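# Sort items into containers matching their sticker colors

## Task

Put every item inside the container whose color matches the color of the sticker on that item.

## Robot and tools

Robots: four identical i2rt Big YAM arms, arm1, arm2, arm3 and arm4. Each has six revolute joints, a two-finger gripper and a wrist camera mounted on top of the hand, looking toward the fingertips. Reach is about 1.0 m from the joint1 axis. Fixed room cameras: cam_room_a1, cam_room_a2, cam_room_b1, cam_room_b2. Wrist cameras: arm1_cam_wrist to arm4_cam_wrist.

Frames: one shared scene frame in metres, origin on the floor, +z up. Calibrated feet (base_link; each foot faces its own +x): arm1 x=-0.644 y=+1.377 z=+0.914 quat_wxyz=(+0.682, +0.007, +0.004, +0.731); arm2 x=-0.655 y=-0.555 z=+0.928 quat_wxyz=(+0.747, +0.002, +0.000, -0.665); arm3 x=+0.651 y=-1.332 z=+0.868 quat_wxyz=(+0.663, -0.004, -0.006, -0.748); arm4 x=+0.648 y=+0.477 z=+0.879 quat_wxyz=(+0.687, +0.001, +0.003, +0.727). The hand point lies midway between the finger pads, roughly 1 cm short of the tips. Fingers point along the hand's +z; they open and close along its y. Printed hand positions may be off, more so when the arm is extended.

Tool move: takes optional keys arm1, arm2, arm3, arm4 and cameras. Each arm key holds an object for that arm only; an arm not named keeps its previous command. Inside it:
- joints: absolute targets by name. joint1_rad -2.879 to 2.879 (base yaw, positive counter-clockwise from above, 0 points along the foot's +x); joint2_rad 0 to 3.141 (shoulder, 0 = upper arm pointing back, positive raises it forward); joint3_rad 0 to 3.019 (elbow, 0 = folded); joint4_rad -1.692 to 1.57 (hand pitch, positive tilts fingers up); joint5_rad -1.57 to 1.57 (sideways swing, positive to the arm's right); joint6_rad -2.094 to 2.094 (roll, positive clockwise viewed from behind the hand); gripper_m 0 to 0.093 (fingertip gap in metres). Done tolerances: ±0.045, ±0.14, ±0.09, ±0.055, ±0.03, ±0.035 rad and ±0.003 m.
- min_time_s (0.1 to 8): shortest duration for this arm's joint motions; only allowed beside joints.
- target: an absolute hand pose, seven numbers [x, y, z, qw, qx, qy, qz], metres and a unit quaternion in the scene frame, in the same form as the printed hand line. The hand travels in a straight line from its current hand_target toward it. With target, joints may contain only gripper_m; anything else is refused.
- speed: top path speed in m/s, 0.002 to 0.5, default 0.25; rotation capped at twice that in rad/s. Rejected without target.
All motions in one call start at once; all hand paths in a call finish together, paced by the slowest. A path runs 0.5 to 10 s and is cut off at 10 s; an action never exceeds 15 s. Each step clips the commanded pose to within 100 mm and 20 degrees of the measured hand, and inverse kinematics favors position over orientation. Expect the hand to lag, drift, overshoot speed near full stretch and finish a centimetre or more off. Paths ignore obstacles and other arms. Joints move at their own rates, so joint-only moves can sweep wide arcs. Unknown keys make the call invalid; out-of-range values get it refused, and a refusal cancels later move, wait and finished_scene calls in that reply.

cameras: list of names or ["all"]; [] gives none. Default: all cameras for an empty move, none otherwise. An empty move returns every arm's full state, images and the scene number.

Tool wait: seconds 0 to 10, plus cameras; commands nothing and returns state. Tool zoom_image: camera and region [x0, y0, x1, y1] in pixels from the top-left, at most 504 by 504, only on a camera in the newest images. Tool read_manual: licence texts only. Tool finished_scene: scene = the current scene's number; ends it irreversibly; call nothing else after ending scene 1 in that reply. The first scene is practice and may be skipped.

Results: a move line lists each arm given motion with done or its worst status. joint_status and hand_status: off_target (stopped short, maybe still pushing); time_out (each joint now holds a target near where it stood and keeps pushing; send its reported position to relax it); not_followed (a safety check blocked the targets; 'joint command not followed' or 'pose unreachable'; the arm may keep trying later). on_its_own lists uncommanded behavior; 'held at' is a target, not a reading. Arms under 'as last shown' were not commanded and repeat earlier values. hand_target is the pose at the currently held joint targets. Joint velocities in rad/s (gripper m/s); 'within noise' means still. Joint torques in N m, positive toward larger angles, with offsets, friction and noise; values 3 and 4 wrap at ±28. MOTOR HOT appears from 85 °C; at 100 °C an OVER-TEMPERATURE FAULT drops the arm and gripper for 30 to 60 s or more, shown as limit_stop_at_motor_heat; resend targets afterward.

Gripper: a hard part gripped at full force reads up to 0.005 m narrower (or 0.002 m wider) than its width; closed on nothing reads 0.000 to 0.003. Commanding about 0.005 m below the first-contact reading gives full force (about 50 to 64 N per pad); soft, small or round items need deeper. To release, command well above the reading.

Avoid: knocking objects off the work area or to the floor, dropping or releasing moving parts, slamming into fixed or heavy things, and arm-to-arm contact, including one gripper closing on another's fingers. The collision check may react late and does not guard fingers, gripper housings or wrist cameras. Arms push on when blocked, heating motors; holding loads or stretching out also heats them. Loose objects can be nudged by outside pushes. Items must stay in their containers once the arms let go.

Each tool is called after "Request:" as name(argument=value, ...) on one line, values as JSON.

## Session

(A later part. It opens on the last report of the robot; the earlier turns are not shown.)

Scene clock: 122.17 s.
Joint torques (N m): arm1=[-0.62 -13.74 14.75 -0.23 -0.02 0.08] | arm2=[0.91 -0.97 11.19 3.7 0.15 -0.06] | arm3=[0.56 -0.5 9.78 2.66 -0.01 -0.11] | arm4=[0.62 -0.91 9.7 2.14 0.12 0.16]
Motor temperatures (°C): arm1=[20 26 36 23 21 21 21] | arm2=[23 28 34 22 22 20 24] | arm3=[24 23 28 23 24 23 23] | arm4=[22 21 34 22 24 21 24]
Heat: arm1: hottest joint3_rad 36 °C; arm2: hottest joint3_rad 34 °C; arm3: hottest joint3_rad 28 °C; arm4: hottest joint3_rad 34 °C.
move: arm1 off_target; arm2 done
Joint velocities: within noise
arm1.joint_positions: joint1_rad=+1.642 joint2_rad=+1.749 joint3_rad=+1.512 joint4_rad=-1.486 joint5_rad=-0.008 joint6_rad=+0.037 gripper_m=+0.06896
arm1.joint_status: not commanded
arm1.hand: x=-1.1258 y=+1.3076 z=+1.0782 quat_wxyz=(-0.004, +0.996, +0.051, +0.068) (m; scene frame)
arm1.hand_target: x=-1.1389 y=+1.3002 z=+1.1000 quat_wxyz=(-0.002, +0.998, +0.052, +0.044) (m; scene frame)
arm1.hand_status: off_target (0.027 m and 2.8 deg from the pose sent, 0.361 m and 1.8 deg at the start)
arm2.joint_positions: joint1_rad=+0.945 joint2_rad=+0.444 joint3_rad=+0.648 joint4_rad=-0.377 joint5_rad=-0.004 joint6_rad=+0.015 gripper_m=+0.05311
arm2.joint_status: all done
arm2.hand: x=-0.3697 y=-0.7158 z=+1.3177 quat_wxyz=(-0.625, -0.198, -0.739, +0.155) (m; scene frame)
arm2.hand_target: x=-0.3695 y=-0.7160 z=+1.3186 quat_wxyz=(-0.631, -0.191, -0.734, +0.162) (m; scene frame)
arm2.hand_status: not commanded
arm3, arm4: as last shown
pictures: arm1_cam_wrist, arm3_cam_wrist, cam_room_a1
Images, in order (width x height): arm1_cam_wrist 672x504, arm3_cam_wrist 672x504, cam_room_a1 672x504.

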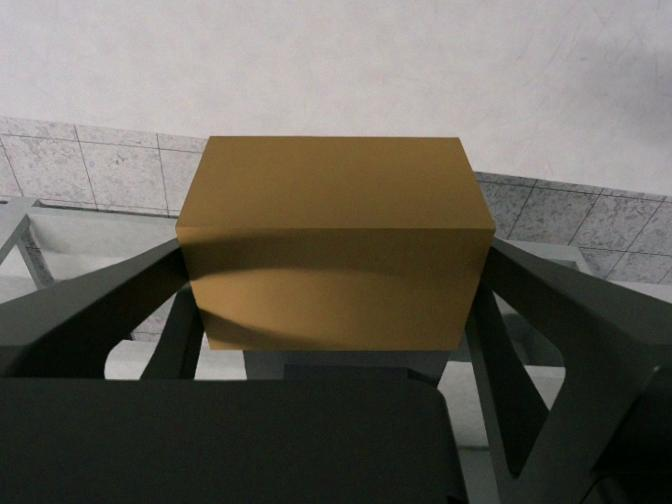

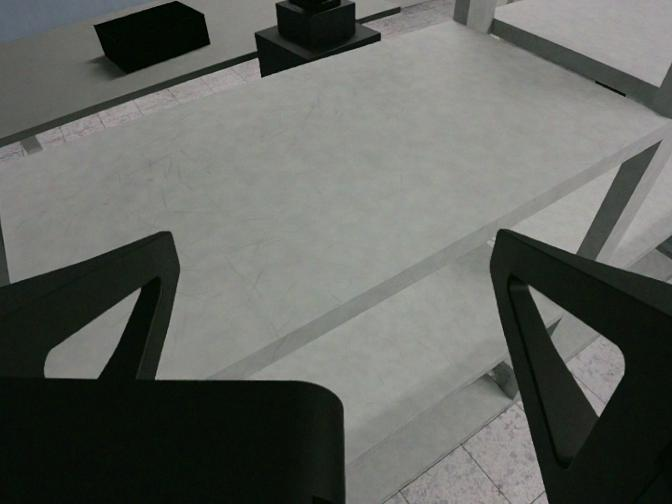

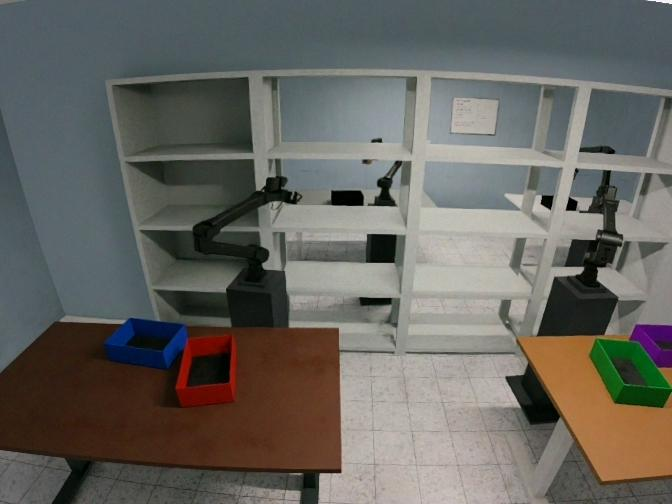

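Request:
zoom_image(camera="cam_room_a1", region=[350, 150, 390, 180])

Request:
move(arm1={"joints":{"joint1_rad":-2.298,"joint2_rad":0.439,"joint3_rad":0.637,"joint4_rad":-0.35,"joint5_rad":0,"joint6_rad":0},"min_time_s":4}, arm2={"target":[-0.24,-0.80,1.14,0.6306,0.1906,0.7343,-0.1637]}, cameras=["arm3_cam_wrist","arm4_cam_wrist","cam_room_a1","cam_room_a2"])

Request:
zoom_image(camera="cam_room_a1", region=[330, 140, 410, 200])

Request:
zoom_image(camera="cam_room_a2", region=[370, 110, 450, 170])

Scaled by 12.600.

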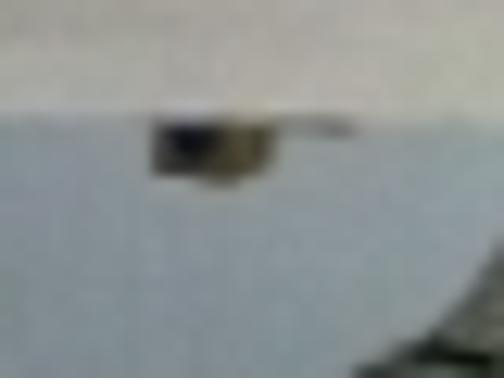

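Scene clock: 132.00 s.
Joint torques (N m): arm1=[-2.26 2.08 12.44 2.8 0 -0.08] | arm2=[-0.09 -9 9.83 3.7 -0.19 -0.09] | arm3=[0.5 -0.67 9.77 2.69 -0.01 -0.11] | arm4=[0.85 -0.67 9.77 2.06 0.11 0.17]
Motor temperatures (°C): arm1=[20 26 36 23 21 21 22] | arm2=[23 27 33 22 22 20 24] | arm3=[24 23 28 23 24 23 23] | arm4=[22 21 34 22 24 21 24]
Heat: arm1: hottest joint3_rad 36 °C; arm2: hottest joint3_rad 33 °C; arm3: hottest joint3_rad 28 °C; arm4: hottest joint3_rad 34 °C.
move: arm1 done; arm2 off_target
Joint velocities: within noise
arm1.joint_positions: joint1_rad=-2.293 joint2_rad=+0.444 joint3_rad=+0.634 joint4_rad=-0.373 joint5_rad=+0.001 joint6_rad=+0.008 gripper_m=+0.06899
arm1.joint_status: all done
arm1.hand: x=-0.3777 y=+1.1765 z=+1.2906 quat_wxyz=(-0.600, -0.249, -0.732, +0.204) (m; scene frame)
arm1.hand_target: x=-0.3788 y=+1.1755 z=+1.2999 quat_wxyz=(-0.611, -0.245, -0.723, +0.212) (m; scene frame)
arm1.hand_status: not commanded
arm2.joint_positions: joint1_rad=+0.922 joint2_rad=+1.229 joint3_rad=+0.471 joint4_rad=+0.570 joint5_rad=-0.029 joint6_rad=+0.006 gripper_m=+0.05311
arm2.joint_status: not commanded
arm2.hand: x=-0.2395 y=-0.7956 z=+1.1293 quat_wxyz=(-0.619, -0.197, -0.745, +0.154) (m; scene frame)
arm2.hand_target: x=-0.2401 y=-0.7998 z=+1.1398 quat_wxyz=(-0.630, -0.191, -0.735, +0.164) (m; scene frame)
arm2.hand_status: off_target (0.012 m and 2.2 deg from the pose sent, 0.236 m and 1.6 deg at the start)
arm3, arm4: as last shown
pictures: arm3_cam_wrist, arm4_cam_wrist, cam_room_a1, cam_room_a2
Images, in order (width x height): arm3_cam_wrist 672x504, arm4_cam_wrist 672x504, cam_room_a1 672x504, cam_room_a2 672x504.

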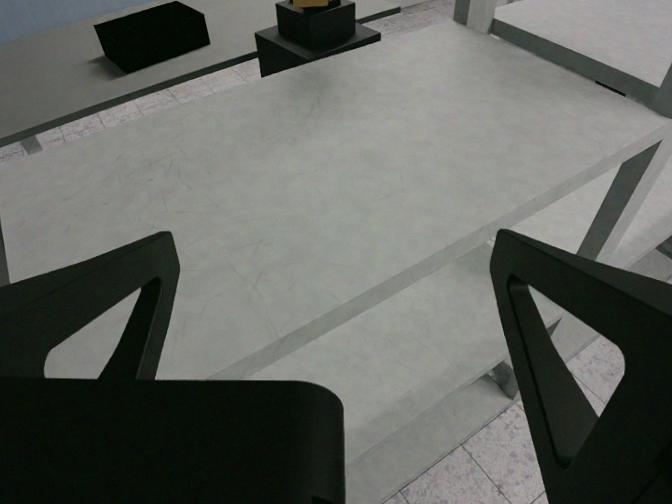

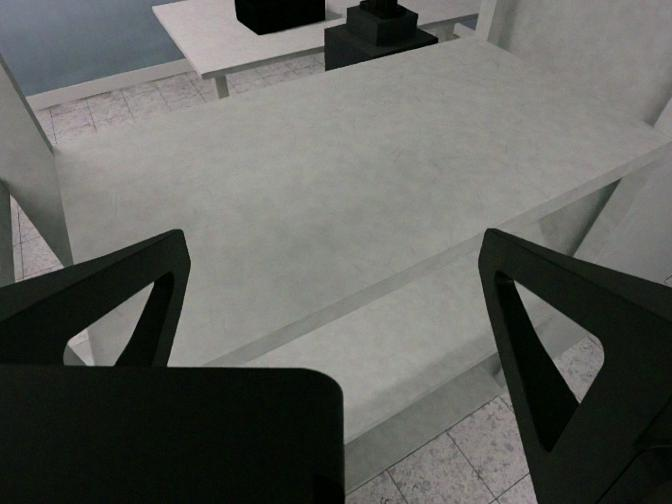

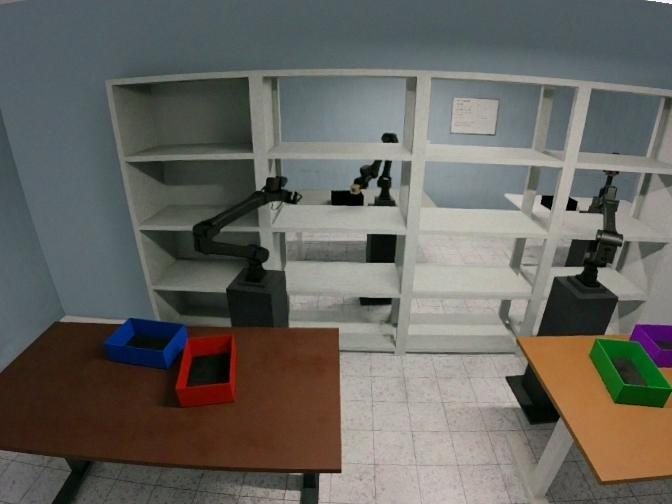

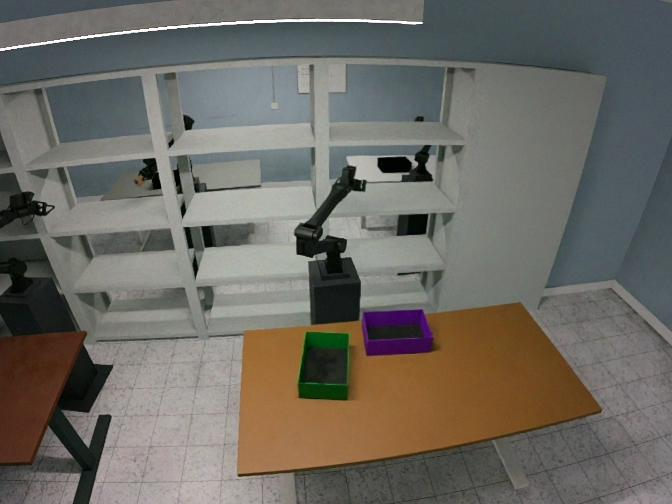

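Scaled by 6.300.

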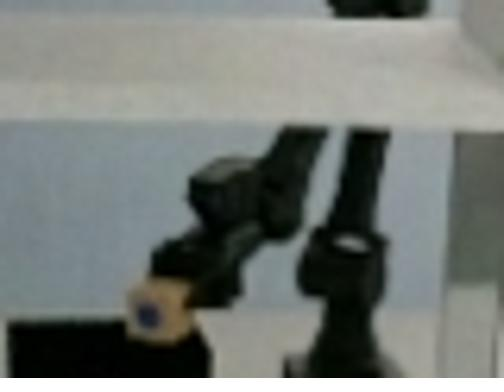

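Scaled by 6.300.

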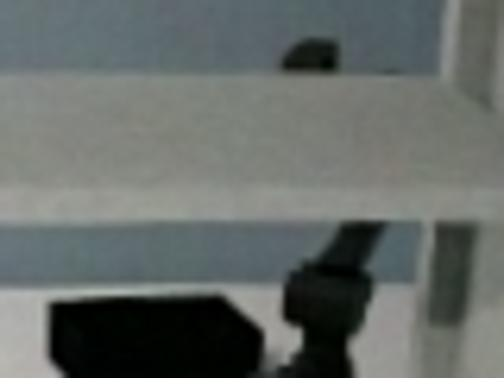

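Request:
move(arm1={"target":[0.0,0.88,1.085,0.6515,0.2344,0.6865,-0.2224]}, arm2={"target":[0.012,-0.928,1.075,0.6601,0.1837,0.7079,-0.1713]}, cameras=["arm3_cam_wrist","arm4_cam_wrist"])

Request:
zoom_image(camera="arm4_cam_wrist", region=[290, 0, 450, 160])

Request:
zoom_image(camera="arm3_cam_wrist", region=[230, 20, 420, 210])

Scene clock: 143.27 s.
Joint torques (N m): arm1=[-2.67 -17.67 14.79 2.14 -0.07 0.01] | arm2=[1.49 -18.55 13.52 2.26 0.15 -0.02] | arm3=[0.62 -0.62 9.77 2.63 0 -0.12] | arm4=[0.97 -0.97 9.78 2.13 0.16 0.14]
Motor temperatures (°C): arm1=[20 26 36 23 21 21 22] | arm2=[23 27 33 23 22 20 24] | arm3=[24 23 28 23 24 23 23] | arm4=[22 21 35 22 24 21 24]
Heat: arm1: hottest joint3_rad 36 °C; arm2: hottest joint3_rad 33 °C; arm3: hottest joint3_rad 28 °C; arm4: hottest joint3_rad 35 °C.
move: arm1 off_target; arm2 off_target
Joint velocities: within noise
arm1.joint_positions: joint1_rad=-2.293 joint2_rad=+2.068 joint3_rad=+1.333 joint4_rad=+0.629 joint5_rad=+0.000 joint6_rad=+0.008 gripper_m=+0.06899
arm1.joint_status: not commanded
arm1.hand: x=-0.0127 y=+0.8951 z=+1.0516 quat_wxyz=(-0.629, -0.241, -0.708, +0.213) (m; scene frame)
arm1.hand_target: x=-0.0025 y=+0.8819 z=+1.0854 quat_wxyz=(-0.651, -0.234, -0.687, +0.222) (m; scene frame)
arm1.hand_status: off_target (0.039 m and 3.8 deg from the pose sent, 0.522 m and 8.3 deg at the start)
arm2.joint_positions: joint1_rad=+0.936 joint2_rad=+2.005 joint3_rad=+1.170 joint4_rad=+0.744 joint5_rad=-0.004 joint6_rad=+0.006 gripper_m=+0.05311
arm2.joint_status: not commanded
arm2.hand: x=-0.0067 y=-0.9249 z=+1.0681 quat_wxyz=(-0.653, -0.191, -0.713, +0.168) (m; scene frame)
arm2.hand_target: x=+0.0106 y=-0.9273 z=+1.0750 quat_wxyz=(-0.660, -0.184, -0.708, +0.171) (m; scene frame)
arm2.hand_status: off_target (0.020 m and 1.4 deg from the pose sent, 0.289 m and 6.8 deg at the start)
arm3, arm4: as last shown
pictures: arm3_cam_wrist, arm4_cam_wrist
Images, in order (width x height): arm3_cam_wrist 672x504, arm4_cam_wrist 672x504.

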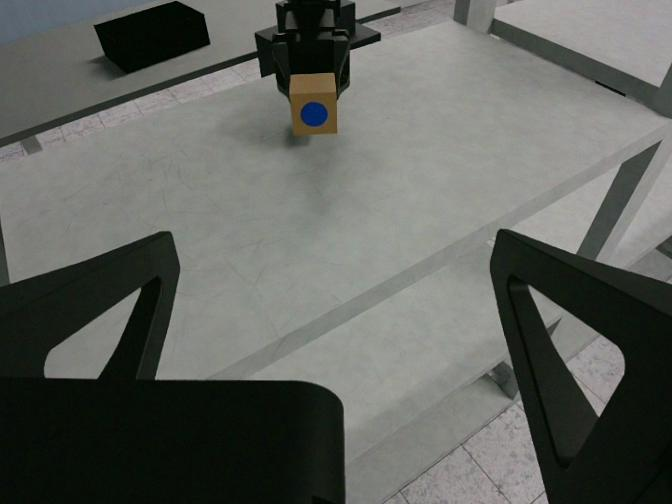

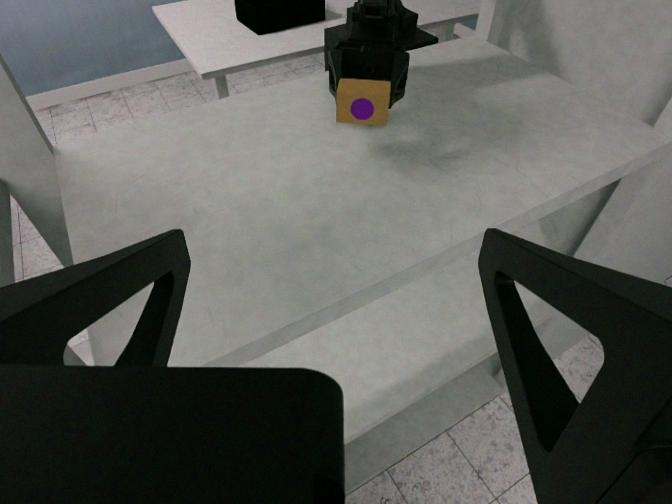

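Scaled by 3.150.

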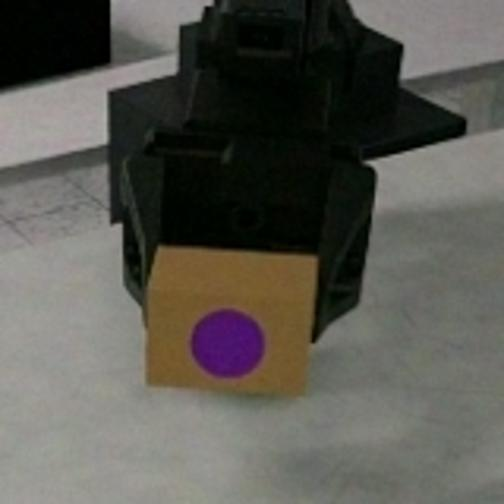

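Scaled by 2.653.

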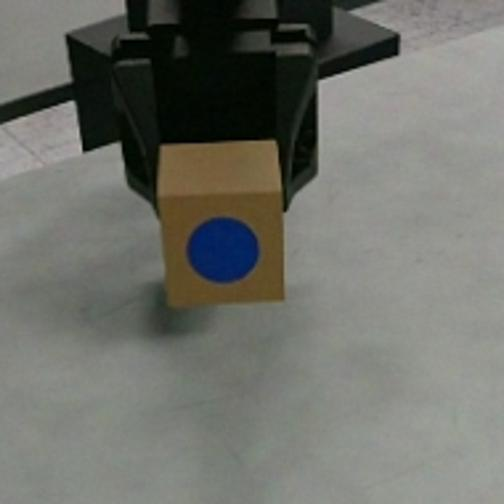

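Request:
move(arm1={"target":[0.0,0.88,1.062,0.6515,0.2344,0.6865,-0.2224],"speed":0.1}, arm2={"target":[0.012,-0.928,1.05,0.6413,0.1882,0.7250,-0.1664],"speed":0.1})

Request:
move(arm1={"target":[0.0,0.88,1.052,0.6515,0.2344,0.6865,-0.2224],"speed":0.08}, arm2={"target":[0.012,-0.928,1.04,0.6413,0.1882,0.7250,-0.1664],"speed":0.08}, cameras=["arm3_cam_wrist","arm4_cam_wrist"])

Request:
zoom_image(camera="arm4_cam_wrist", region=[290, 30, 450, 190])

Request:
zoom_image(camera="arm3_cam_wrist", region=[230, 20, 420, 210])

Scene clock: 151.90 s.
Joint torques (N m): arm1=[-2.61 -16.91 14.05 2.66 -0.04 0.01] | arm2=[1.49 -18.78 13.42 2.21 0.16 -0.02] | arm3=[0.5 -0.56 9.73 2.66 -0.01 -0.11] | arm4=[0.62 -0.73 9.78 2.14 0.16 0.17]
Motor temperatures (°C): arm1=[20 26 37 23 21 21 22] | arm2=[23 27 33 22 22 20 24] | arm3=[24 23 28 23 24 23 23] | arm4=[22 21 35 22 24 21 24]
Heat: arm1: hottest joint3_rad 37 °C; arm2: hottest joint3_rad 33 °C; arm3: hottest joint3_rad 28 °C; arm4: hottest joint3_rad 35 °C.
move: arm1 off_target; arm2 off_target
Joint velocities: within noise
arm1.joint_positions: joint1_rad=-2.293 joint2_rad=+2.100 joint3_rad=+1.333 joint4_rad=+0.658 joint5_rad=+0.000 joint6_rad=+0.008 gripper_m=+0.06899
arm1.joint_status: not commanded
arm1.hand: x=-0.0121 y=+0.8945 z=+1.0338 quat_wxyz=(-0.627, -0.241, -0.709, +0.213) (m; scene frame)
arm1.hand_target: x=-0.0021 y=+0.8817 z=+1.0622 quat_wxyz=(-0.651, -0.234, -0.687, +0.222) (m; scene frame)
arm1.hand_status: off_target (0.034 m and 4.0 deg from the pose sent, 0.022 m and 3.8 deg at the start)
arm2.joint_positions: joint1_rad=+0.936 joint2_rad=+2.029 joint3_rad=+1.170 joint4_rad=+0.716 joint5_rad=-0.004 joint6_rad=+0.006 gripper_m=+0.05311
arm2.joint_status: not commanded
arm2.hand: x=-0.0074 y=-0.9244 z=+1.0433 quat_wxyz=(-0.634, -0.196, -0.730, +0.163) (m; scene frame)
arm2.hand_target: x=+0.0106 y=-0.9272 z=+1.0503 quat_wxyz=(-0.641, -0.188, -0.725, +0.166) (m; scene frame)
arm2.hand_status: off_target (0.021 m and 1.4 deg from the pose sent, 0.026 m and 2.0 deg at the start)
arm3, arm4: as last shown
pictures: none

Scene clock: 152.87 s.
Joint torques (N m): arm1=[-2.49 -16.73 14.02 2.73 -0.01 0.01] | arm2=[1.44 -18.14 13.08 2.99 0.14 -0.02] | arm3=[0.62 -0.44 9.78 2.63 -0.01 -0.12] | arm4=[0.67 -0.67 9.76 2.19 0.16 0.16]
Motor temperatures (°C): arm1=[20 26 38 23 21 21 22] | arm2=[23 27 33 22 22 20 24] | arm3=[24 23 28 23 24 23 23] | arm4=[22 21 35 22 24 21 24]
Heat: arm1: hottest joint3_rad 38 °C; arm2: hottest joint3_rad 33 °C; arm3: hottest joint3_rad 28 °C; arm4: hottest joint3_rad 35 °C.
move: arm1 off_target; arm2 off_target
Joint velocities: within noise
arm1.joint_positions: joint1_rad=-2.293 joint2_rad=+2.113 joint3_rad=+1.333 joint4_rad=+0.677 joint5_rad=+0.000 joint6_rad=+0.008 gripper_m=+0.06899
arm1.joint_status: not commanded
arm1.hand: x=-0.0118 y=+0.8942 z=+1.0280 quat_wxyz=(-0.629, -0.240, -0.708, +0.213) (m; scene frame)
arm1.hand_target: x=-0.0019 y=+0.8815 z=+1.0524 quat_wxyz=(-0.651, -0.234, -0.687, +0.222) (m; scene frame)
arm1.hand_status: off_target (0.030 m and 3.8 deg from the pose sent, 0.026 m and 4.0 deg at the start)
arm2.joint_positions: joint1_rad=+0.936 joint2_rad=+2.042 joint3_rad=+1.173 joint4_rad=+0.718 joint5_rad=-0.003 joint6_rad=+0.006 gripper_m=+0.05311
arm2.joint_status: not commanded
arm2.hand: x=-0.0069 y=-0.9247 z=+1.0360 quat_wxyz=(-0.631, -0.196, -0.733, +0.162) (m; scene frame)
arm2.hand_target: x=+0.0106 y=-0.9273 z=+1.0401 quat_wxyz=(-0.641, -0.188, -0.725, +0.166) (m; scene frame)
arm2.hand_status: off_target (0.020 m and 1.8 deg from the pose sent, 0.020 m and 1.4 deg at the start)
arm3, arm4: as last shown
pictures: arm3_cam_wrist, arm4_cam_wrist
Images, in order (width x height): arm3_cam_wrist 672x504, arm4_cam_wrist 672x504.

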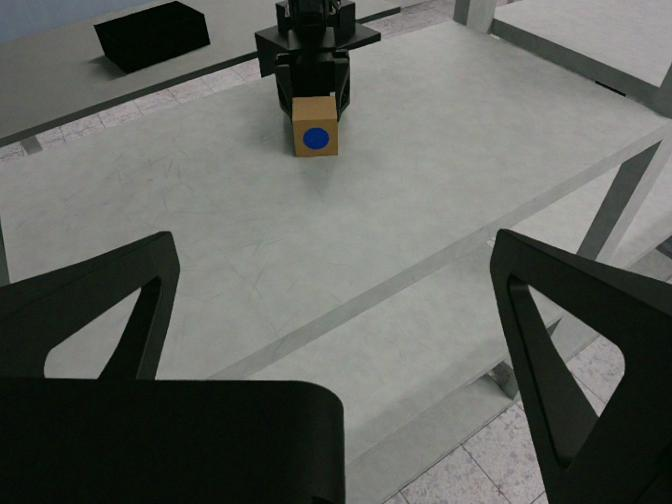

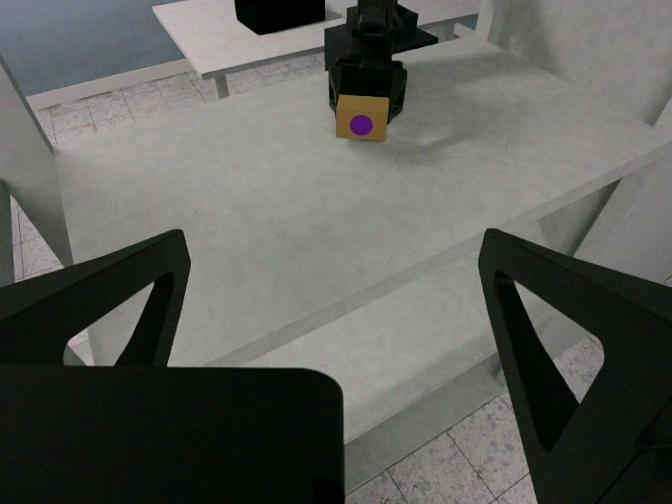

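Scaled by 3.150.

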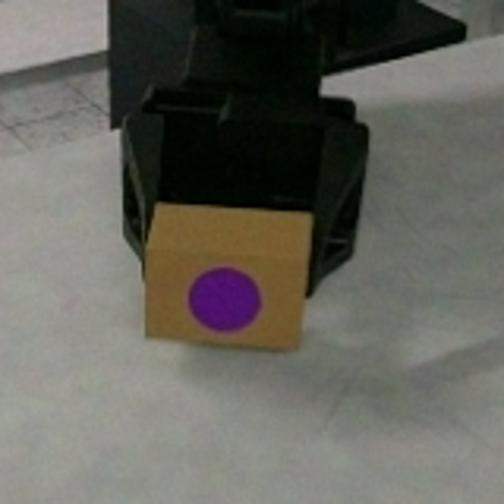

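Scaled by 2.653.

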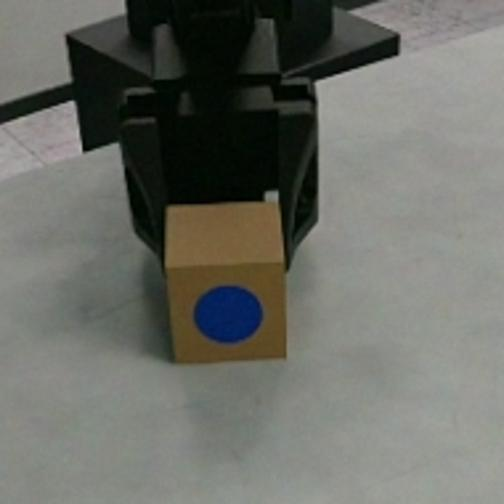

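Request:
move(arm1={"target":[0.0,0.88,1.039,0.6515,0.2344,0.6865,-0.2224],"speed":0.08}, arm2={"target":[0.008,-0.926,1.032,0.6413,0.1882,0.7250,-0.1664],"speed":0.08})

Request:
move(arm1={"target":[0.0,0.88,1.030,0.6515,0.2344,0.6865,-0.2224],"speed":0.08}, cameras=["arm3_cam_wrist","arm4_cam_wrist"])

Request:
zoom_image(camera="arm4_cam_wrist", region=[290, 30, 450, 190])

Request:
zoom_image(camera="arm3_cam_wrist", region=[230, 20, 420, 210])

Scene clock: 162.80 s.
Joint torques (N m): arm1=[-2.55 -16.38 13.71 2.61 -0.03 0.02] | arm2=[1.55 -17.67 11.89 3.43 0.12 -0.03] | arm3=[0.62 -0.5 9.77 2.66 -0.01 -0.12] | arm4=[0.85 -0.67 9.69 2.24 0.12 0.16]
Motor temperatures (°C): arm1=[20 25 38 23 21 21 22] | arm2=[23 27 35 22 22 20 24] | arm3=[24 23 28 23 24 23 23] | arm4=[22 21 35 22 24 21 24]
Heat: arm1: hottest joint3_rad 38 °C; arm2: hottest joint3_rad 35 °C; arm3: hottest joint3_rad 28 °C; arm4: hottest joint3_rad 35 °C.
move: arm1 off_target; arm2 off_target
Joint velocities: within noise
arm1.joint_positions: joint1_rad=-2.293 joint2_rad=+2.134 joint3_rad=+1.333 joint4_rad=+0.703 joint5_rad=+0.000 joint6_rad=+0.010 gripper_m=+0.06899
arm1.joint_status: not commanded
arm1.hand: x=-0.0116 y=+0.8940 z=+1.0190 quat_wxyz=(-0.632, -0.240, -0.705, +0.213) (m; scene frame)
arm1.hand_target: x=-0.0017 y=+0.8813 z=+1.0391 quat_wxyz=(-0.651, -0.234, -0.687, +0.222) (m; scene frame)
arm1.hand_status: off_target (0.027 m and 3.4 deg from the pose sent, 0.021 m and 3.8 deg at the start)
arm2.joint_positions: joint1_rad=+0.936 joint2_rad=+2.047 joint3_rad=+1.173 joint4_rad=+0.730 joint5_rad=-0.003 joint6_rad=+0.006 gripper_m=+0.05311
arm2.joint_status: not commanded
arm2.hand: x=-0.0066 y=-0.9248 z=+1.0354 quat_wxyz=(-0.634, -0.196, -0.730, +0.163) (m; scene frame)
arm2.hand_target: x=+0.0070 y=-0.9255 z=+1.0319 quat_wxyz=(-0.641, -0.188, -0.725, +0.166) (m; scene frame)
arm2.hand_status: off_target (0.015 m and 1.4 deg from the pose sent, 0.015 m and 1.8 deg at the start)
arm3, arm4: as last shown
pictures: none

Scene clock: 163.77 s.
Joint torques (N m): arm1=[-2.02 -15.15 13.48 2.45 0.03 -0.01] | arm2=[1.49 -17.67 11.88 3.44 0.12 -0.02] | arm3=[0.56 -0.44 9.78 2.65 -0.02 -0.12] | arm4=[1.08 -0.38 9.81 2.25 0.12 0.16]
Motor temperatures (°C): arm1=[20 26 38 23 21 21 22] | arm2=[23 27 35 22 22 20 24] | arm3=[24 23 28 23 24 23 23] | arm4=[22 21 35 22 24 21 24]
Heat: arm1: hottest joint3_rad 38 °C; arm2: hottest joint3_rad 35 °C; arm3: hottest joint3_rad 28 °C; arm4: hottest joint3_rad 35 °C.
move: arm1 off_target
Joint velocities: within noise
arm1.joint_positions: joint1_rad=-2.293 joint2_rad=+2.139 joint3_rad=+1.333 joint4_rad=+0.724 joint5_rad=+0.000 joint6_rad=+0.010 gripper_m=+0.06899
arm1.joint_status: not commanded
arm1.hand: x=-0.0113 y=+0.8937 z=+1.0196 quat_wxyz=(-0.637, -0.239, -0.701, +0.215) (m; scene frame)
arm1.hand_target: x=-0.0014 y=+0.8811 z=+1.0302 quat_wxyz=(-0.651, -0.234, -0.687, +0.222) (m; scene frame)
arm1.hand_status: off_target (0.021 m and 2.5 deg from the pose sent, 0.021 m and 3.4 deg at the start)
arm2, arm3, arm4: as last shown
pictures: arm3_cam_wrist, arm4_cam_wrist
Images, in order (width x height): arm3_cam_wrist 672x504, arm4_cam_wrist 672x504.

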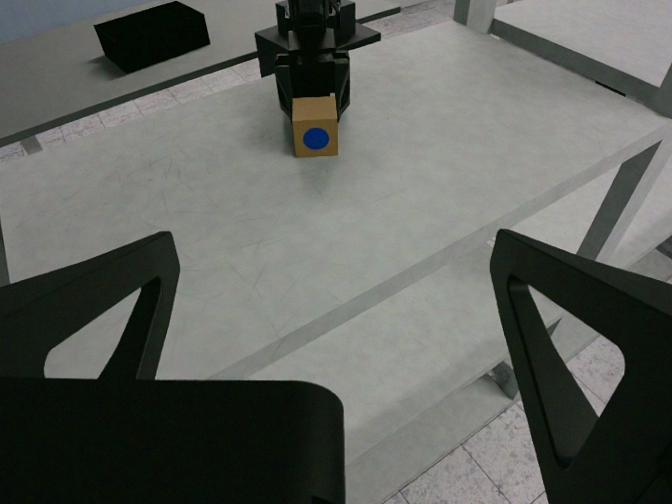

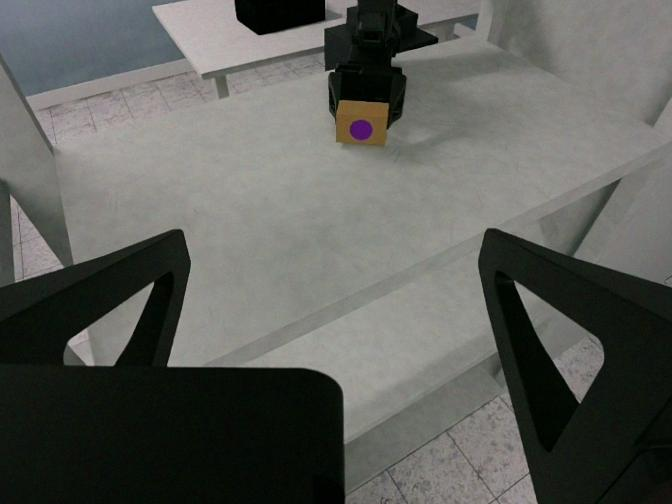

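Scaled by 3.150.

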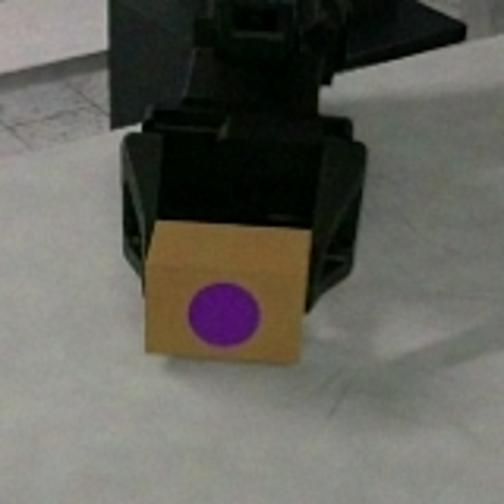

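Scaled by 2.653.

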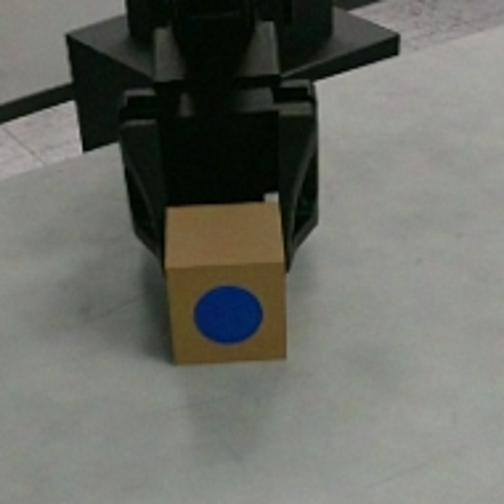

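Request:
move(arm1={"target":[-0.009,0.891,1.024,0.6394,0.2382,0.6978,-0.2183],"speed":0.1}, arm2={"target":[-0.003,-0.925,1.038,0.6360,0.1893,0.7300,-0.1652],"speed":0.1})

Request:
move(arm1={"joints":{"gripper_m":0.093}}, arm2={"joints":{"gripper_m":0.093}}, cameras=["arm1_cam_wrist","arm2_cam_wrist"])

Scene clock: 169.57 s.
Joint torques (N m): arm1=[-1.55 -17.55 9.96 2 0.15 0.01] | arm2=[0.91 -20.72 9.52 2.59 -0.18 -0.04] | arm3=[0.62 -0.56 9.76 2.65 -0.02 -0.12] | arm4=[1.14 -0.73 9.66 2.1 0.15 0.17]
Motor temperatures (°C): arm1=[20 26 38 23 21 21 22] | arm2=[23 27 35 22 22 20 24] | arm3=[24 23 28 23 24 23 23] | arm4=[22 21 35 22 24 21 24]
Heat: arm1: hottest joint3_rad 38 °C; arm2: hottest joint3_rad 35 °C; arm3: hottest joint3_rad 28 °C; arm4: hottest joint3_rad 35 °C.
move: arm1 done; arm2 done
Joint velocities: within noise
arm1.joint_positions: joint1_rad=-2.293 joint2_rad=+2.139 joint3_rad=+1.333 joint4_rad=+0.724 joint5_rad=+0.000 joint6_rad=+0.010 gripper_m=+0.06899
arm1.joint_status: not commanded
arm1.hand: x=-0.0113 y=+0.8937 z=+1.0196 quat_wxyz=(-0.637, -0.239, -0.701, +0.215) (m; scene frame)
arm1.hand_target: x=-0.0091 y=+0.8911 z=+1.0240 quat_wxyz=(-0.639, -0.238, -0.698, +0.218) (m; scene frame)
arm1.hand_status: done (0.006 m and 0.6 deg from the pose sent, 0.006 m and 0.6 deg at the start)
arm2.joint_positions: joint1_rad=+0.936 joint2_rad=+2.047 joint3_rad=+1.173 joint4_rad=+0.730 joint5_rad=-0.004 joint6_rad=+0.006 gripper_m=+0.05311
arm2.joint_status: not commanded
arm2.hand: x=-0.0066 y=-0.9247 z=+1.0354 quat_wxyz=(-0.634, -0.195, -0.730, +0.163) (m; scene frame)
arm2.hand_target: x=-0.0032 y=-0.9251 z=+1.0379 quat_wxyz=(-0.636, -0.189, -0.730, +0.165) (m; scene frame)
arm2.hand_status: done (0.004 m and 0.8 deg from the pose sent, 0.004 m and 0.8 deg at the start)
arm3.joint_positions: joint1_rad=-2.004 joint2_rad=+0.448 joint3_rad=+0.642 joint4_rad=-0.368 joint5_rad=+0.001 joint6_rad=+0.007 gripper_m=+0.09400
arm3.joint_status: not commanded
arm3.hand: x=+0.3711 y=-1.1527 z=+1.2515 quat_wxyz=(+0.169, -0.737, +0.216, +0.617) (m; scene frame)
arm3.hand_target: x=+0.3738 y=-1.1508 z=+1.2552 quat_wxyz=(+0.176, -0.730, +0.215, +0.624) (m; scene frame)
arm3.hand_status: not commanded
arm4.joint_positions: joint1_rad=+0.966 joint2_rad=+0.451 joint3_rad=+0.636 joint4_rad=-0.371 joint5_rad=-0.001 joint6_rad=-0.013 gripper_m=+0.09399
arm4.joint_status: not commanded
arm4.hand: x=+0.3683 y=+0.6507 z=+1.2609 quat_wxyz=(-0.174, +0.741, -0.205, -0.615) (m; scene frame)
arm4.hand_target: x=+0.3702 y=+0.6496 z=+1.2704 quat_wxyz=(-0.174, +0.729, -0.207, -0.629) (m; scene frame)
arm4.hand_status: not commanded
pictures: none

Scene clock: 170.13 s.
Joint torques (N m): arm1=[-2.2 -17.14 9.99 1.62 0.03 0] | arm2=[0.85 -20.84 9.51 2.61 -0.18 -0.04] | arm3=[0.67 -0.5 9.74 2.63 -0.01 -0.11] | arm4=[0.91 -0.73 9.78 2.19 0.12 0.17]
Motor temperatures (°C): arm1=[20 26 38 23 21 21 22] | arm2=[23 27 35 22 22 20 24] | arm3=[24 23 28 23 24 23 23] | arm4=[22 21 35 22 24 21 24]
Heat: arm1: hottest joint3_rad 38 °C; arm2: hottest joint3_rad 35 °C; arm3: hottest joint3_rad 28 °C; arm4: hottest joint3_rad 35 °C.
move: arm1 done; arm2 done
Joint velocities: within noise
arm1.joint_positions: joint1_rad=-2.294 joint2_rad=+2.139 joint3_rad=+1.333 joint4_rad=+0.724 joint5_rad=+0.004 joint6_rad=+0.010 gripper_m=+0.09295
arm1.joint_status: all done
arm1.hand: x=-0.0120 y=+0.8927 z=+1.0196 quat_wxyz=(-0.636, -0.240, -0.700, +0.217) (m; scene frame)
arm1.hand_target: x=-0.0091 y=+0.8911 z=+1.0240 quat_wxyz=(-0.639, -0.238, -0.698, +0.218) (m; scene frame)
arm1.hand_status: not commanded
arm2.joint_positions: joint1_rad=+0.936 joint2_rad=+2.047 joint3_rad=+1.173 joint4_rad=+0.730 joint5_rad=-0.004 joint6_rad=+0.006 gripper_m=+0.09294
arm2.joint_status: all done
arm2.hand: x=-0.0066 y=-0.9247 z=+1.0354 quat_wxyz=(-0.634, -0.195, -0.730, +0.163) (m; scene frame)
arm2.hand_target: x=-0.0032 y=-0.9251 z=+1.0379 quat_wxyz=(-0.636, -0.189, -0.730, +0.165) (m; scene frame)
arm2.hand_status: not commanded
arm3, arm4: as last shown
pictures: arm1_cam_wrist, arm2_cam_wrist
Images, in order (width x height): arm1_cam_wrist 672x504, arm2_cam_wrist 672x504.

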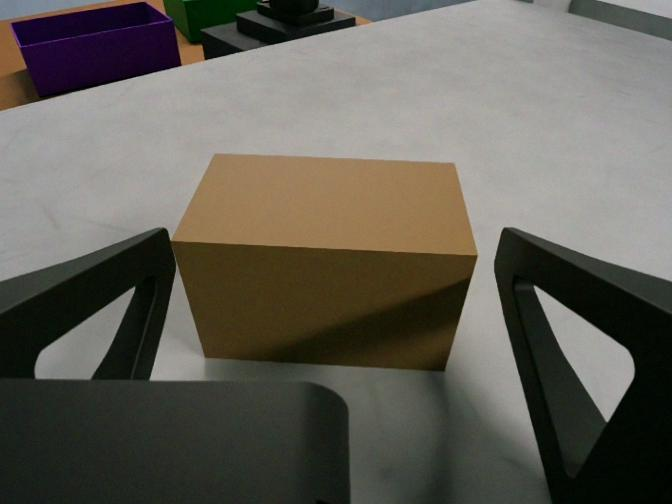

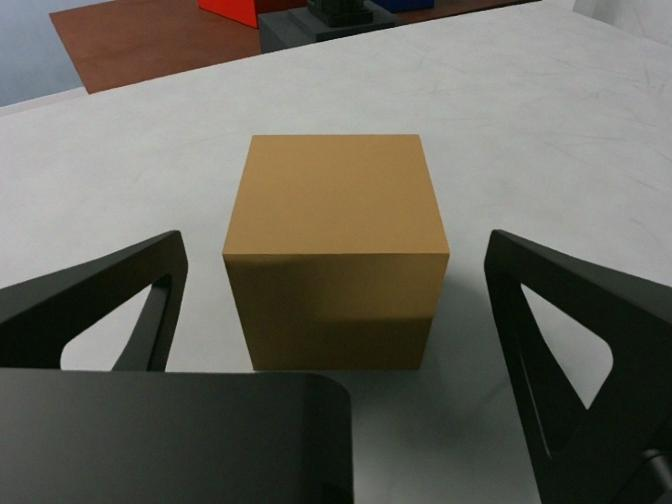

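Request:
move(arm1={"target":[-0.167,1.018,1.045,0.6394,0.2382,0.6978,-0.2183],"speed":0.15}, arm2={"target":[-0.181,-0.8275,1.055,0.6360,0.1893,0.7300,-0.1652],"speed":0.15})

Request:
move(arm1={"target":[-0.37,1.17,1.25,0.6166,0.2451,0.7179,-0.2105]}, arm2={"target":[-0.37,-0.715,1.25,0.6306,0.1906,0.7343,-0.1637]}, arm3={"target":[0.150,-1.030,1.06,0.1973,-0.7198,0.2269,0.6257]}, arm4={"target":[0.150,0.773,1.06,0.2109,-0.7146,0.2426,0.6213]}, cameras=["arm3_cam_wrist","arm4_cam_wrist"])

Scene clock: 179.00 s.
Joint torques (N m): arm1=[-0.79 -12.1 6.93 2.41 0.11 0.02] | arm2=[0.26 -14.15 6.26 3.45 -0.19 -0.05] | arm3=[0.62 -0.5 9.81 2.63 -0.01 -0.12] | arm4=[0.38 -0.62 9.7 2.21 0.13 0.16]
Motor temperatures (°C): arm1=[20 27 37 23 21 21 22] | arm2=[23 28 34 22 22 20 24] | arm3=[24 23 28 23 24 23 23] | arm4=[22 21 35 22 24 21 24]
Heat: arm1: hottest joint3_rad 37 °C; arm2: hottest joint3_rad 34 °C; arm3: hottest joint3_rad 28 °C; arm4: hottest joint3_rad 35 °C.
move: arm1 off_target; arm2 done
Joint velocities: within noise
arm1.joint_positions: joint1_rad=-2.294 joint2_rad=+1.776 joint3_rad=+0.701 joint4_rad=+0.962 joint5_rad=+0.013 joint6_rad=+0.014 gripper_m=+0.09296
arm1.joint_status: not commanded
arm1.hand: x=-0.1722 y=+1.0136 z=+1.0291 quat_wxyz=(-0.625, -0.248, -0.708, +0.215) (m; scene frame)
arm1.hand_target: x=-0.1672 y=+1.0180 z=+1.0447 quat_wxyz=(-0.639, -0.238, -0.698, +0.218) (m; scene frame)
arm1.hand_status: off_target (0.017 m and 2.3 deg from the pose sent, 0.201 m and 0.5 deg at the start)
arm2.joint_positions: joint1_rad=+0.936 joint2_rad=+1.678 joint3_rad=+0.579 joint4_rad=+0.938 joint5_rad=-0.012 joint6_rad=+0.006 gripper_m=+0.09294
arm2.joint_status: not commanded
arm2.hand: x=-0.1780 y=-0.8257 z=+1.0477 quat_wxyz=(-0.628, -0.195, -0.736, +0.158) (m; scene frame)
arm2.hand_target: x=-0.1810 y=-0.8276 z=+1.0549 quat_wxyz=(-0.636, -0.189, -0.730, +0.165) (m; scene frame)
arm2.hand_status: done (0.008 m and 1.5 deg from the pose sent, 0.201 m and 0.8 deg at the start)
arm3, arm4: as last shown
pictures: none

Scene clock: 181.07 s.
Joint torques (N m): arm1=[-1.85 2.61 17.98 1.42 -0.08 0] | arm2=[1.49 -0.73 17.4 1.99 0.16 -0.03] | arm3=[2.43 -12.75 10.39 2.66 0.13 -0.09] | arm4=[1.08 -12.57 9.13 2.06 0.24 0.19]
Motor temperatures (°C): arm1=[20 26 37 23 21 21 22] | arm2=[23 27 34 22 22 20 24] | arm3=[24 23 28 23 24 23 23] | arm4=[22 21 35 22 24 21 24]
Heat: arm1: hottest joint3_rad 37 °C; arm2: hottest joint3_rad 34 °C; arm3: hottest joint3_rad 28 °C; arm4: hottest joint3_rad 35 °C.
move: arm1 off_target; arm2 off_target; arm3 off_target; arm4 off_target
Joint velocities: within noise
arm1.joint_positions: joint1_rad=-2.294 joint2_rad=+0.441 joint3_rad=+0.432 joint4_rad=-0.179 joint5_rad=+0.007 joint6_rad=+0.014 gripper_m=+0.09296
arm1.joint_status: not commanded
arm1.hand: x=-0.3749 y=+1.1719 z=+1.2129 quat_wxyz=(-0.598, -0.254, -0.732, +0.204) (m; scene frame)
arm1.hand_target: x=-0.3718 y=+1.1713 z=+1.2495 quat_wxyz=(-0.617, -0.245, -0.718, +0.211) (m; scene frame)
arm1.hand_status: off_target (0.037 m and 2.9 deg from the pose sent, 0.335 m and 1.6 deg at the start)
arm2.joint_positions: joint1_rad=+0.940 joint2_rad=+0.397 joint3_rad=+0.386 joint4_rad=-0.188 joint5_rad=+0.001 joint6_rad=+0.006 gripper_m=+0.09294
arm2.joint_status: not commanded
arm2.hand: x=-0.3738 y=-0.7159 z=+1.2144 quat_wxyz=(-0.613, -0.200, -0.748, +0.158) (m; scene frame)
arm2.hand_target: x=-0.3716 y=-0.7144 z=+1.2495 quat_wxyz=(-0.631, -0.191, -0.734, +0.164) (m; scene frame)
arm2.hand_status: off_target (0.036 m and 2.8 deg from the pose sent, 0.300 m and 0.8 deg at the start)
arm3.joint_positions: joint1_rad=-1.970 joint2_rad=+1.540 joint3_rad=+0.671 joint4_rad=+0.677 joint5_rad=+0.103 joint6_rad=+0.007 gripper_m=+0.09400
arm3.joint_status: not commanded
arm3.hand: x=+0.1675 y=-1.0312 z=+1.0351 quat_wxyz=(+0.195, -0.737, +0.236, +0.602) (m; scene frame)
arm3.hand_target: x=+0.1514 y=-1.0308 z=+1.0601 quat_wxyz=(+0.197, -0.720, +0.227, +0.626) (m; scene frame)
arm3.hand_status: off_target (0.030 m and 3.5 deg from the pose sent, 0.317 m and 4.1 deg at the start)
arm4.joint_positions: joint1_rad=+1.025 joint2_rad=+1.569 joint3_rad=+0.656 joint4_rad=+0.714 joint5_rad=+0.167 joint6_rad=+0.006 gripper_m=+0.09399
arm4.joint_status: not commanded
arm4.hand: x=+0.1650 y=+0.7688 z=+1.0391 quat_wxyz=(-0.212, +0.733, -0.242, -0.599) (m; scene frame)
arm4.hand_target: x=+0.1510 y=+0.7723 z=+1.0602 quat_wxyz=(-0.211, +0.715, -0.243, -0.621) (m; scene frame)
arm4.hand_status: off_target (0.026 m and 3.3 deg from the pose sent, 0.321 m and 6.8 deg at the start)
pictures: arm3_cam_wrist, arm4_cam_wrist
Images, in order (width x height): arm3_cam_wrist 672x504, arm4_cam_wrist 672x504.

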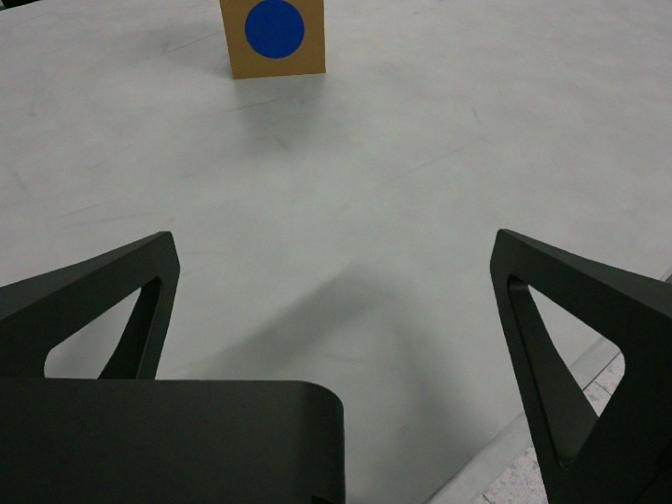

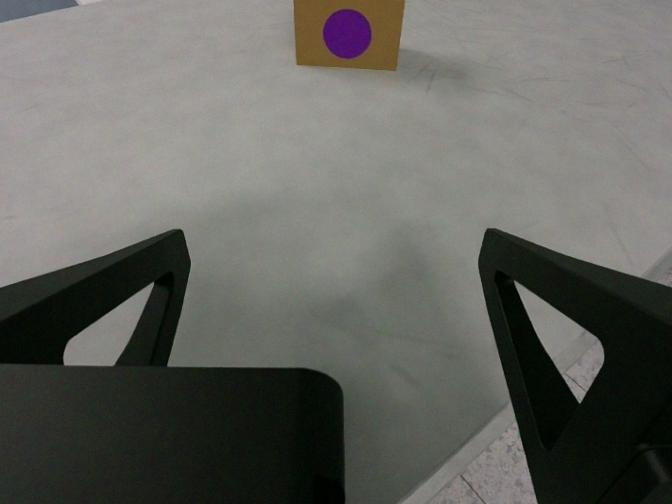

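Request:
move(arm3={"target":[0.046,-0.990,1.05,0.1777,-0.7113,0.1939,0.6518],"speed":0.2}, arm4={"target":[0.062,0.857,1.05,0.2366,-0.6906,0.2582,0.6328],"speed":0.2}, cameras=["arm3_cam_wrist","arm4_cam_wrist"])

Scene clock: 193.13 s.
Joint torques (N m): arm1=[-1.61 2.73 18.04 1.43 -0.08 -0.05] | arm2=[1.49 -0.5 17.39 1.99 0.16 -0.01] | arm3=[2.55 -16.56 10.74 2.44 -0.1 -0.11] | arm4=[0.67 -16.73 9.69 1.68 0.26 0.13]
Motor temperatures (°C): arm1=[20 26 39 23 21 21 22] | arm2=[23 27 35 22 22 20 23] | arm3=[24 23 29 23 24 23 23] | arm4=[22 22 35 22 24 21 24]
Heat: arm1: hottest joint3_rad 39 °C; arm2: hottest joint3_rad 35 °C; arm3: hottest joint3_rad 29 °C; arm4: hottest joint3_rad 35 °C.
move: arm3 off_target; arm4 off_target
Joint velocities: within noise
arm1, arm2: as last shown
arm3.joint_positions: joint1_rad=-1.967 joint2_rad=+1.802 joint3_rad=+0.971 joint4_rad=+0.707 joint5_rad=+0.033 joint6_rad=-0.002 gripper_m=+0.09400
arm3.joint_status: not commanded
arm3.hand: x=+0.0644 y=-0.9884 z=+1.0323 quat_wxyz=(+0.177, -0.724, +0.206, +0.634) (m; scene frame)
arm3.hand_target: x=+0.0473 y=-0.9907 z=+1.0502 quat_wxyz=(+0.178, -0.711, +0.194, +0.652) (m; scene frame)
arm3.hand_status: off_target (0.026 m and 2.8 deg from the pose sent, 0.129 m and 8.2 deg at the start)
arm4.joint_positions: joint1_rad=+0.992 joint2_rad=+1.842 joint3_rad=+0.991 joint4_rad=+0.734 joint5_rad=+0.186 joint6_rad=+0.006 gripper_m=+0.09399
arm4.joint_status: not commanded
arm4.hand: x=+0.0720 y=+0.8473 z=+1.0414 quat_wxyz=(-0.234, +0.701, -0.255, -0.623) (m; scene frame)
arm4.hand_target: x=+0.0628 y=+0.8566 z=+1.0501 quat_wxyz=(-0.237, +0.691, -0.258, -0.633) (m; scene frame)
arm4.hand_status: off_target (0.016 m and 1.7 deg from the pose sent, 0.136 m and 7.1 deg at the start)
pictures: arm3_cam_wrist, arm4_cam_wrist
Images, in order (width x height): arm3_cam_wrist 672x504, arm4_cam_wrist 672x504.

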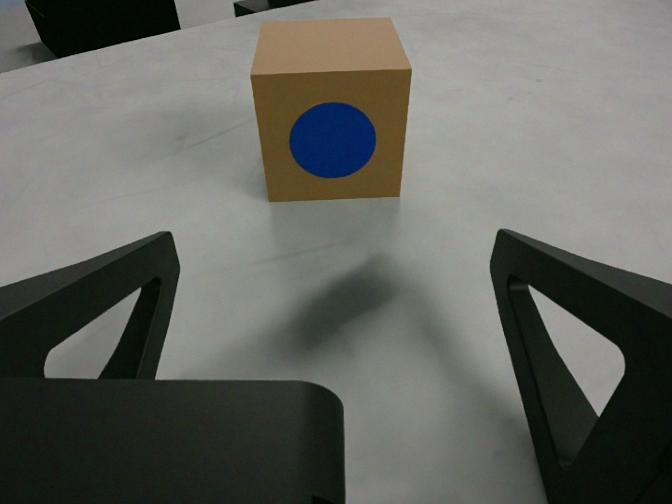

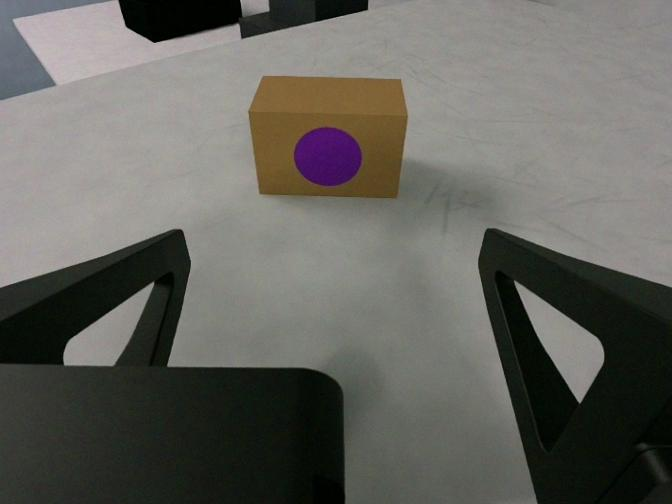

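Request:
move(arm3={"target":[-0.026,-0.938,1.045,0.1631,-0.7259,0.1844,0.6422],"speed":0.12}, arm4={"target":[0.022,0.890,1.036,0.2425,-0.6926,0.2693,0.6236],"speed":0.12}, cameras=["arm3_cam_wrist","arm4_cam_wrist"])

Scene clock: 208.60 s.
Joint torques (N m): arm1=[-1.44 2.26 17.84 1.46 -0.03 -0.04] | arm2=[1.61 -0.56 17.43 2 0.16 -0.02] | arm3=[0.62 -19.6 11.97 1.51 -0.1 -0.12] | arm4=[-0.03 -18.49 10.29 0.99 0.25 0.14]
Motor temperatures (°C): arm1=[20 25 41 23 21 21 22] | arm2=[23 26 36 22 22 20 23] | arm3=[24 24 30 23 24 23 23] | arm4=[22 22 34 22 24 21 24]
Heat: arm1: hottest joint3_rad 41 °C; arm2: hottest joint3_rad 36 °C; arm3: hottest joint3_rad 30 °C; arm4: hottest joint3_rad 34 °C.
move: arm3 off_target; arm4 off_target
Joint velocities: within noise
arm1, arm2: as last shown
arm3.joint_positions: joint1_rad=-1.967 joint2_rad=+1.964 joint3_rad=+1.261 joint4_rad=+0.567 joint5_rad=-0.029 joint6_rad=-0.008 gripper_m=+0.09400
arm3.joint_status: not commanded
arm3.hand: x=-0.0179 y=-0.9540 z=+1.0350 quat_wxyz=(+0.155, -0.733, +0.185, +0.636) (m; scene frame)
arm3.hand_target: x=-0.0247 y=-0.9386 z=+1.0452 quat_wxyz=(+0.163, -0.726, +0.184, +0.642) (m; scene frame)
arm3.hand_status: off_target (0.020 m and 1.4 deg from the pose sent, 0.104 m and 3.1 deg at the start)
arm4.joint_positions: joint1_rad=+0.989 joint2_rad=+1.952 joint3_rad=+1.151 joint4_rad=+0.687 joint5_rad=+0.204 joint6_rad=+0.006 gripper_m=+0.09399
arm4.joint_status: not commanded
arm4.hand: x=+0.0310 y=+0.8774 z=+1.0353 quat_wxyz=(-0.242, +0.697, -0.262, -0.622) (m; scene frame)
arm4.hand_target: x=+0.0228 y=+0.8894 z=+1.0360 quat_wxyz=(-0.242, +0.693, -0.269, -0.624) (m; scene frame)
arm4.hand_status: off_target (0.016 m and 1.0 deg from the pose sent, 0.066 m and 2.1 deg at the start)
pictures: arm3_cam_wrist, arm4_cam_wrist
Images, in order (width x height): arm3_cam_wrist 672x504, arm4_cam_wrist 672x504.

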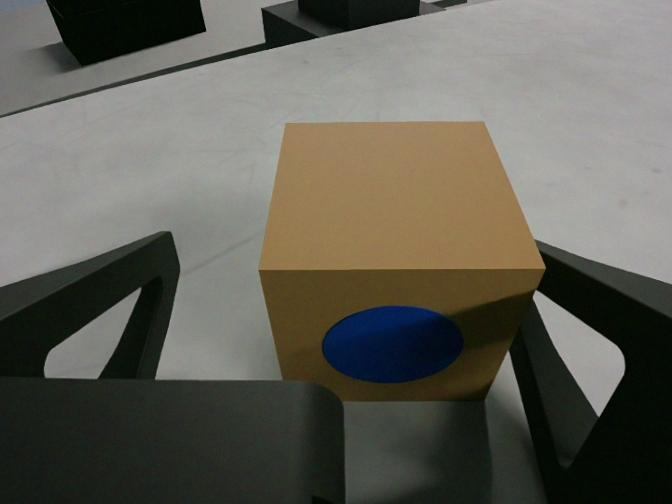

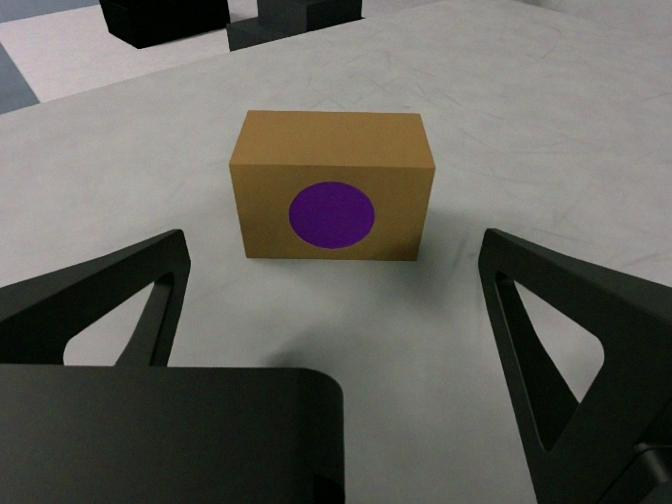

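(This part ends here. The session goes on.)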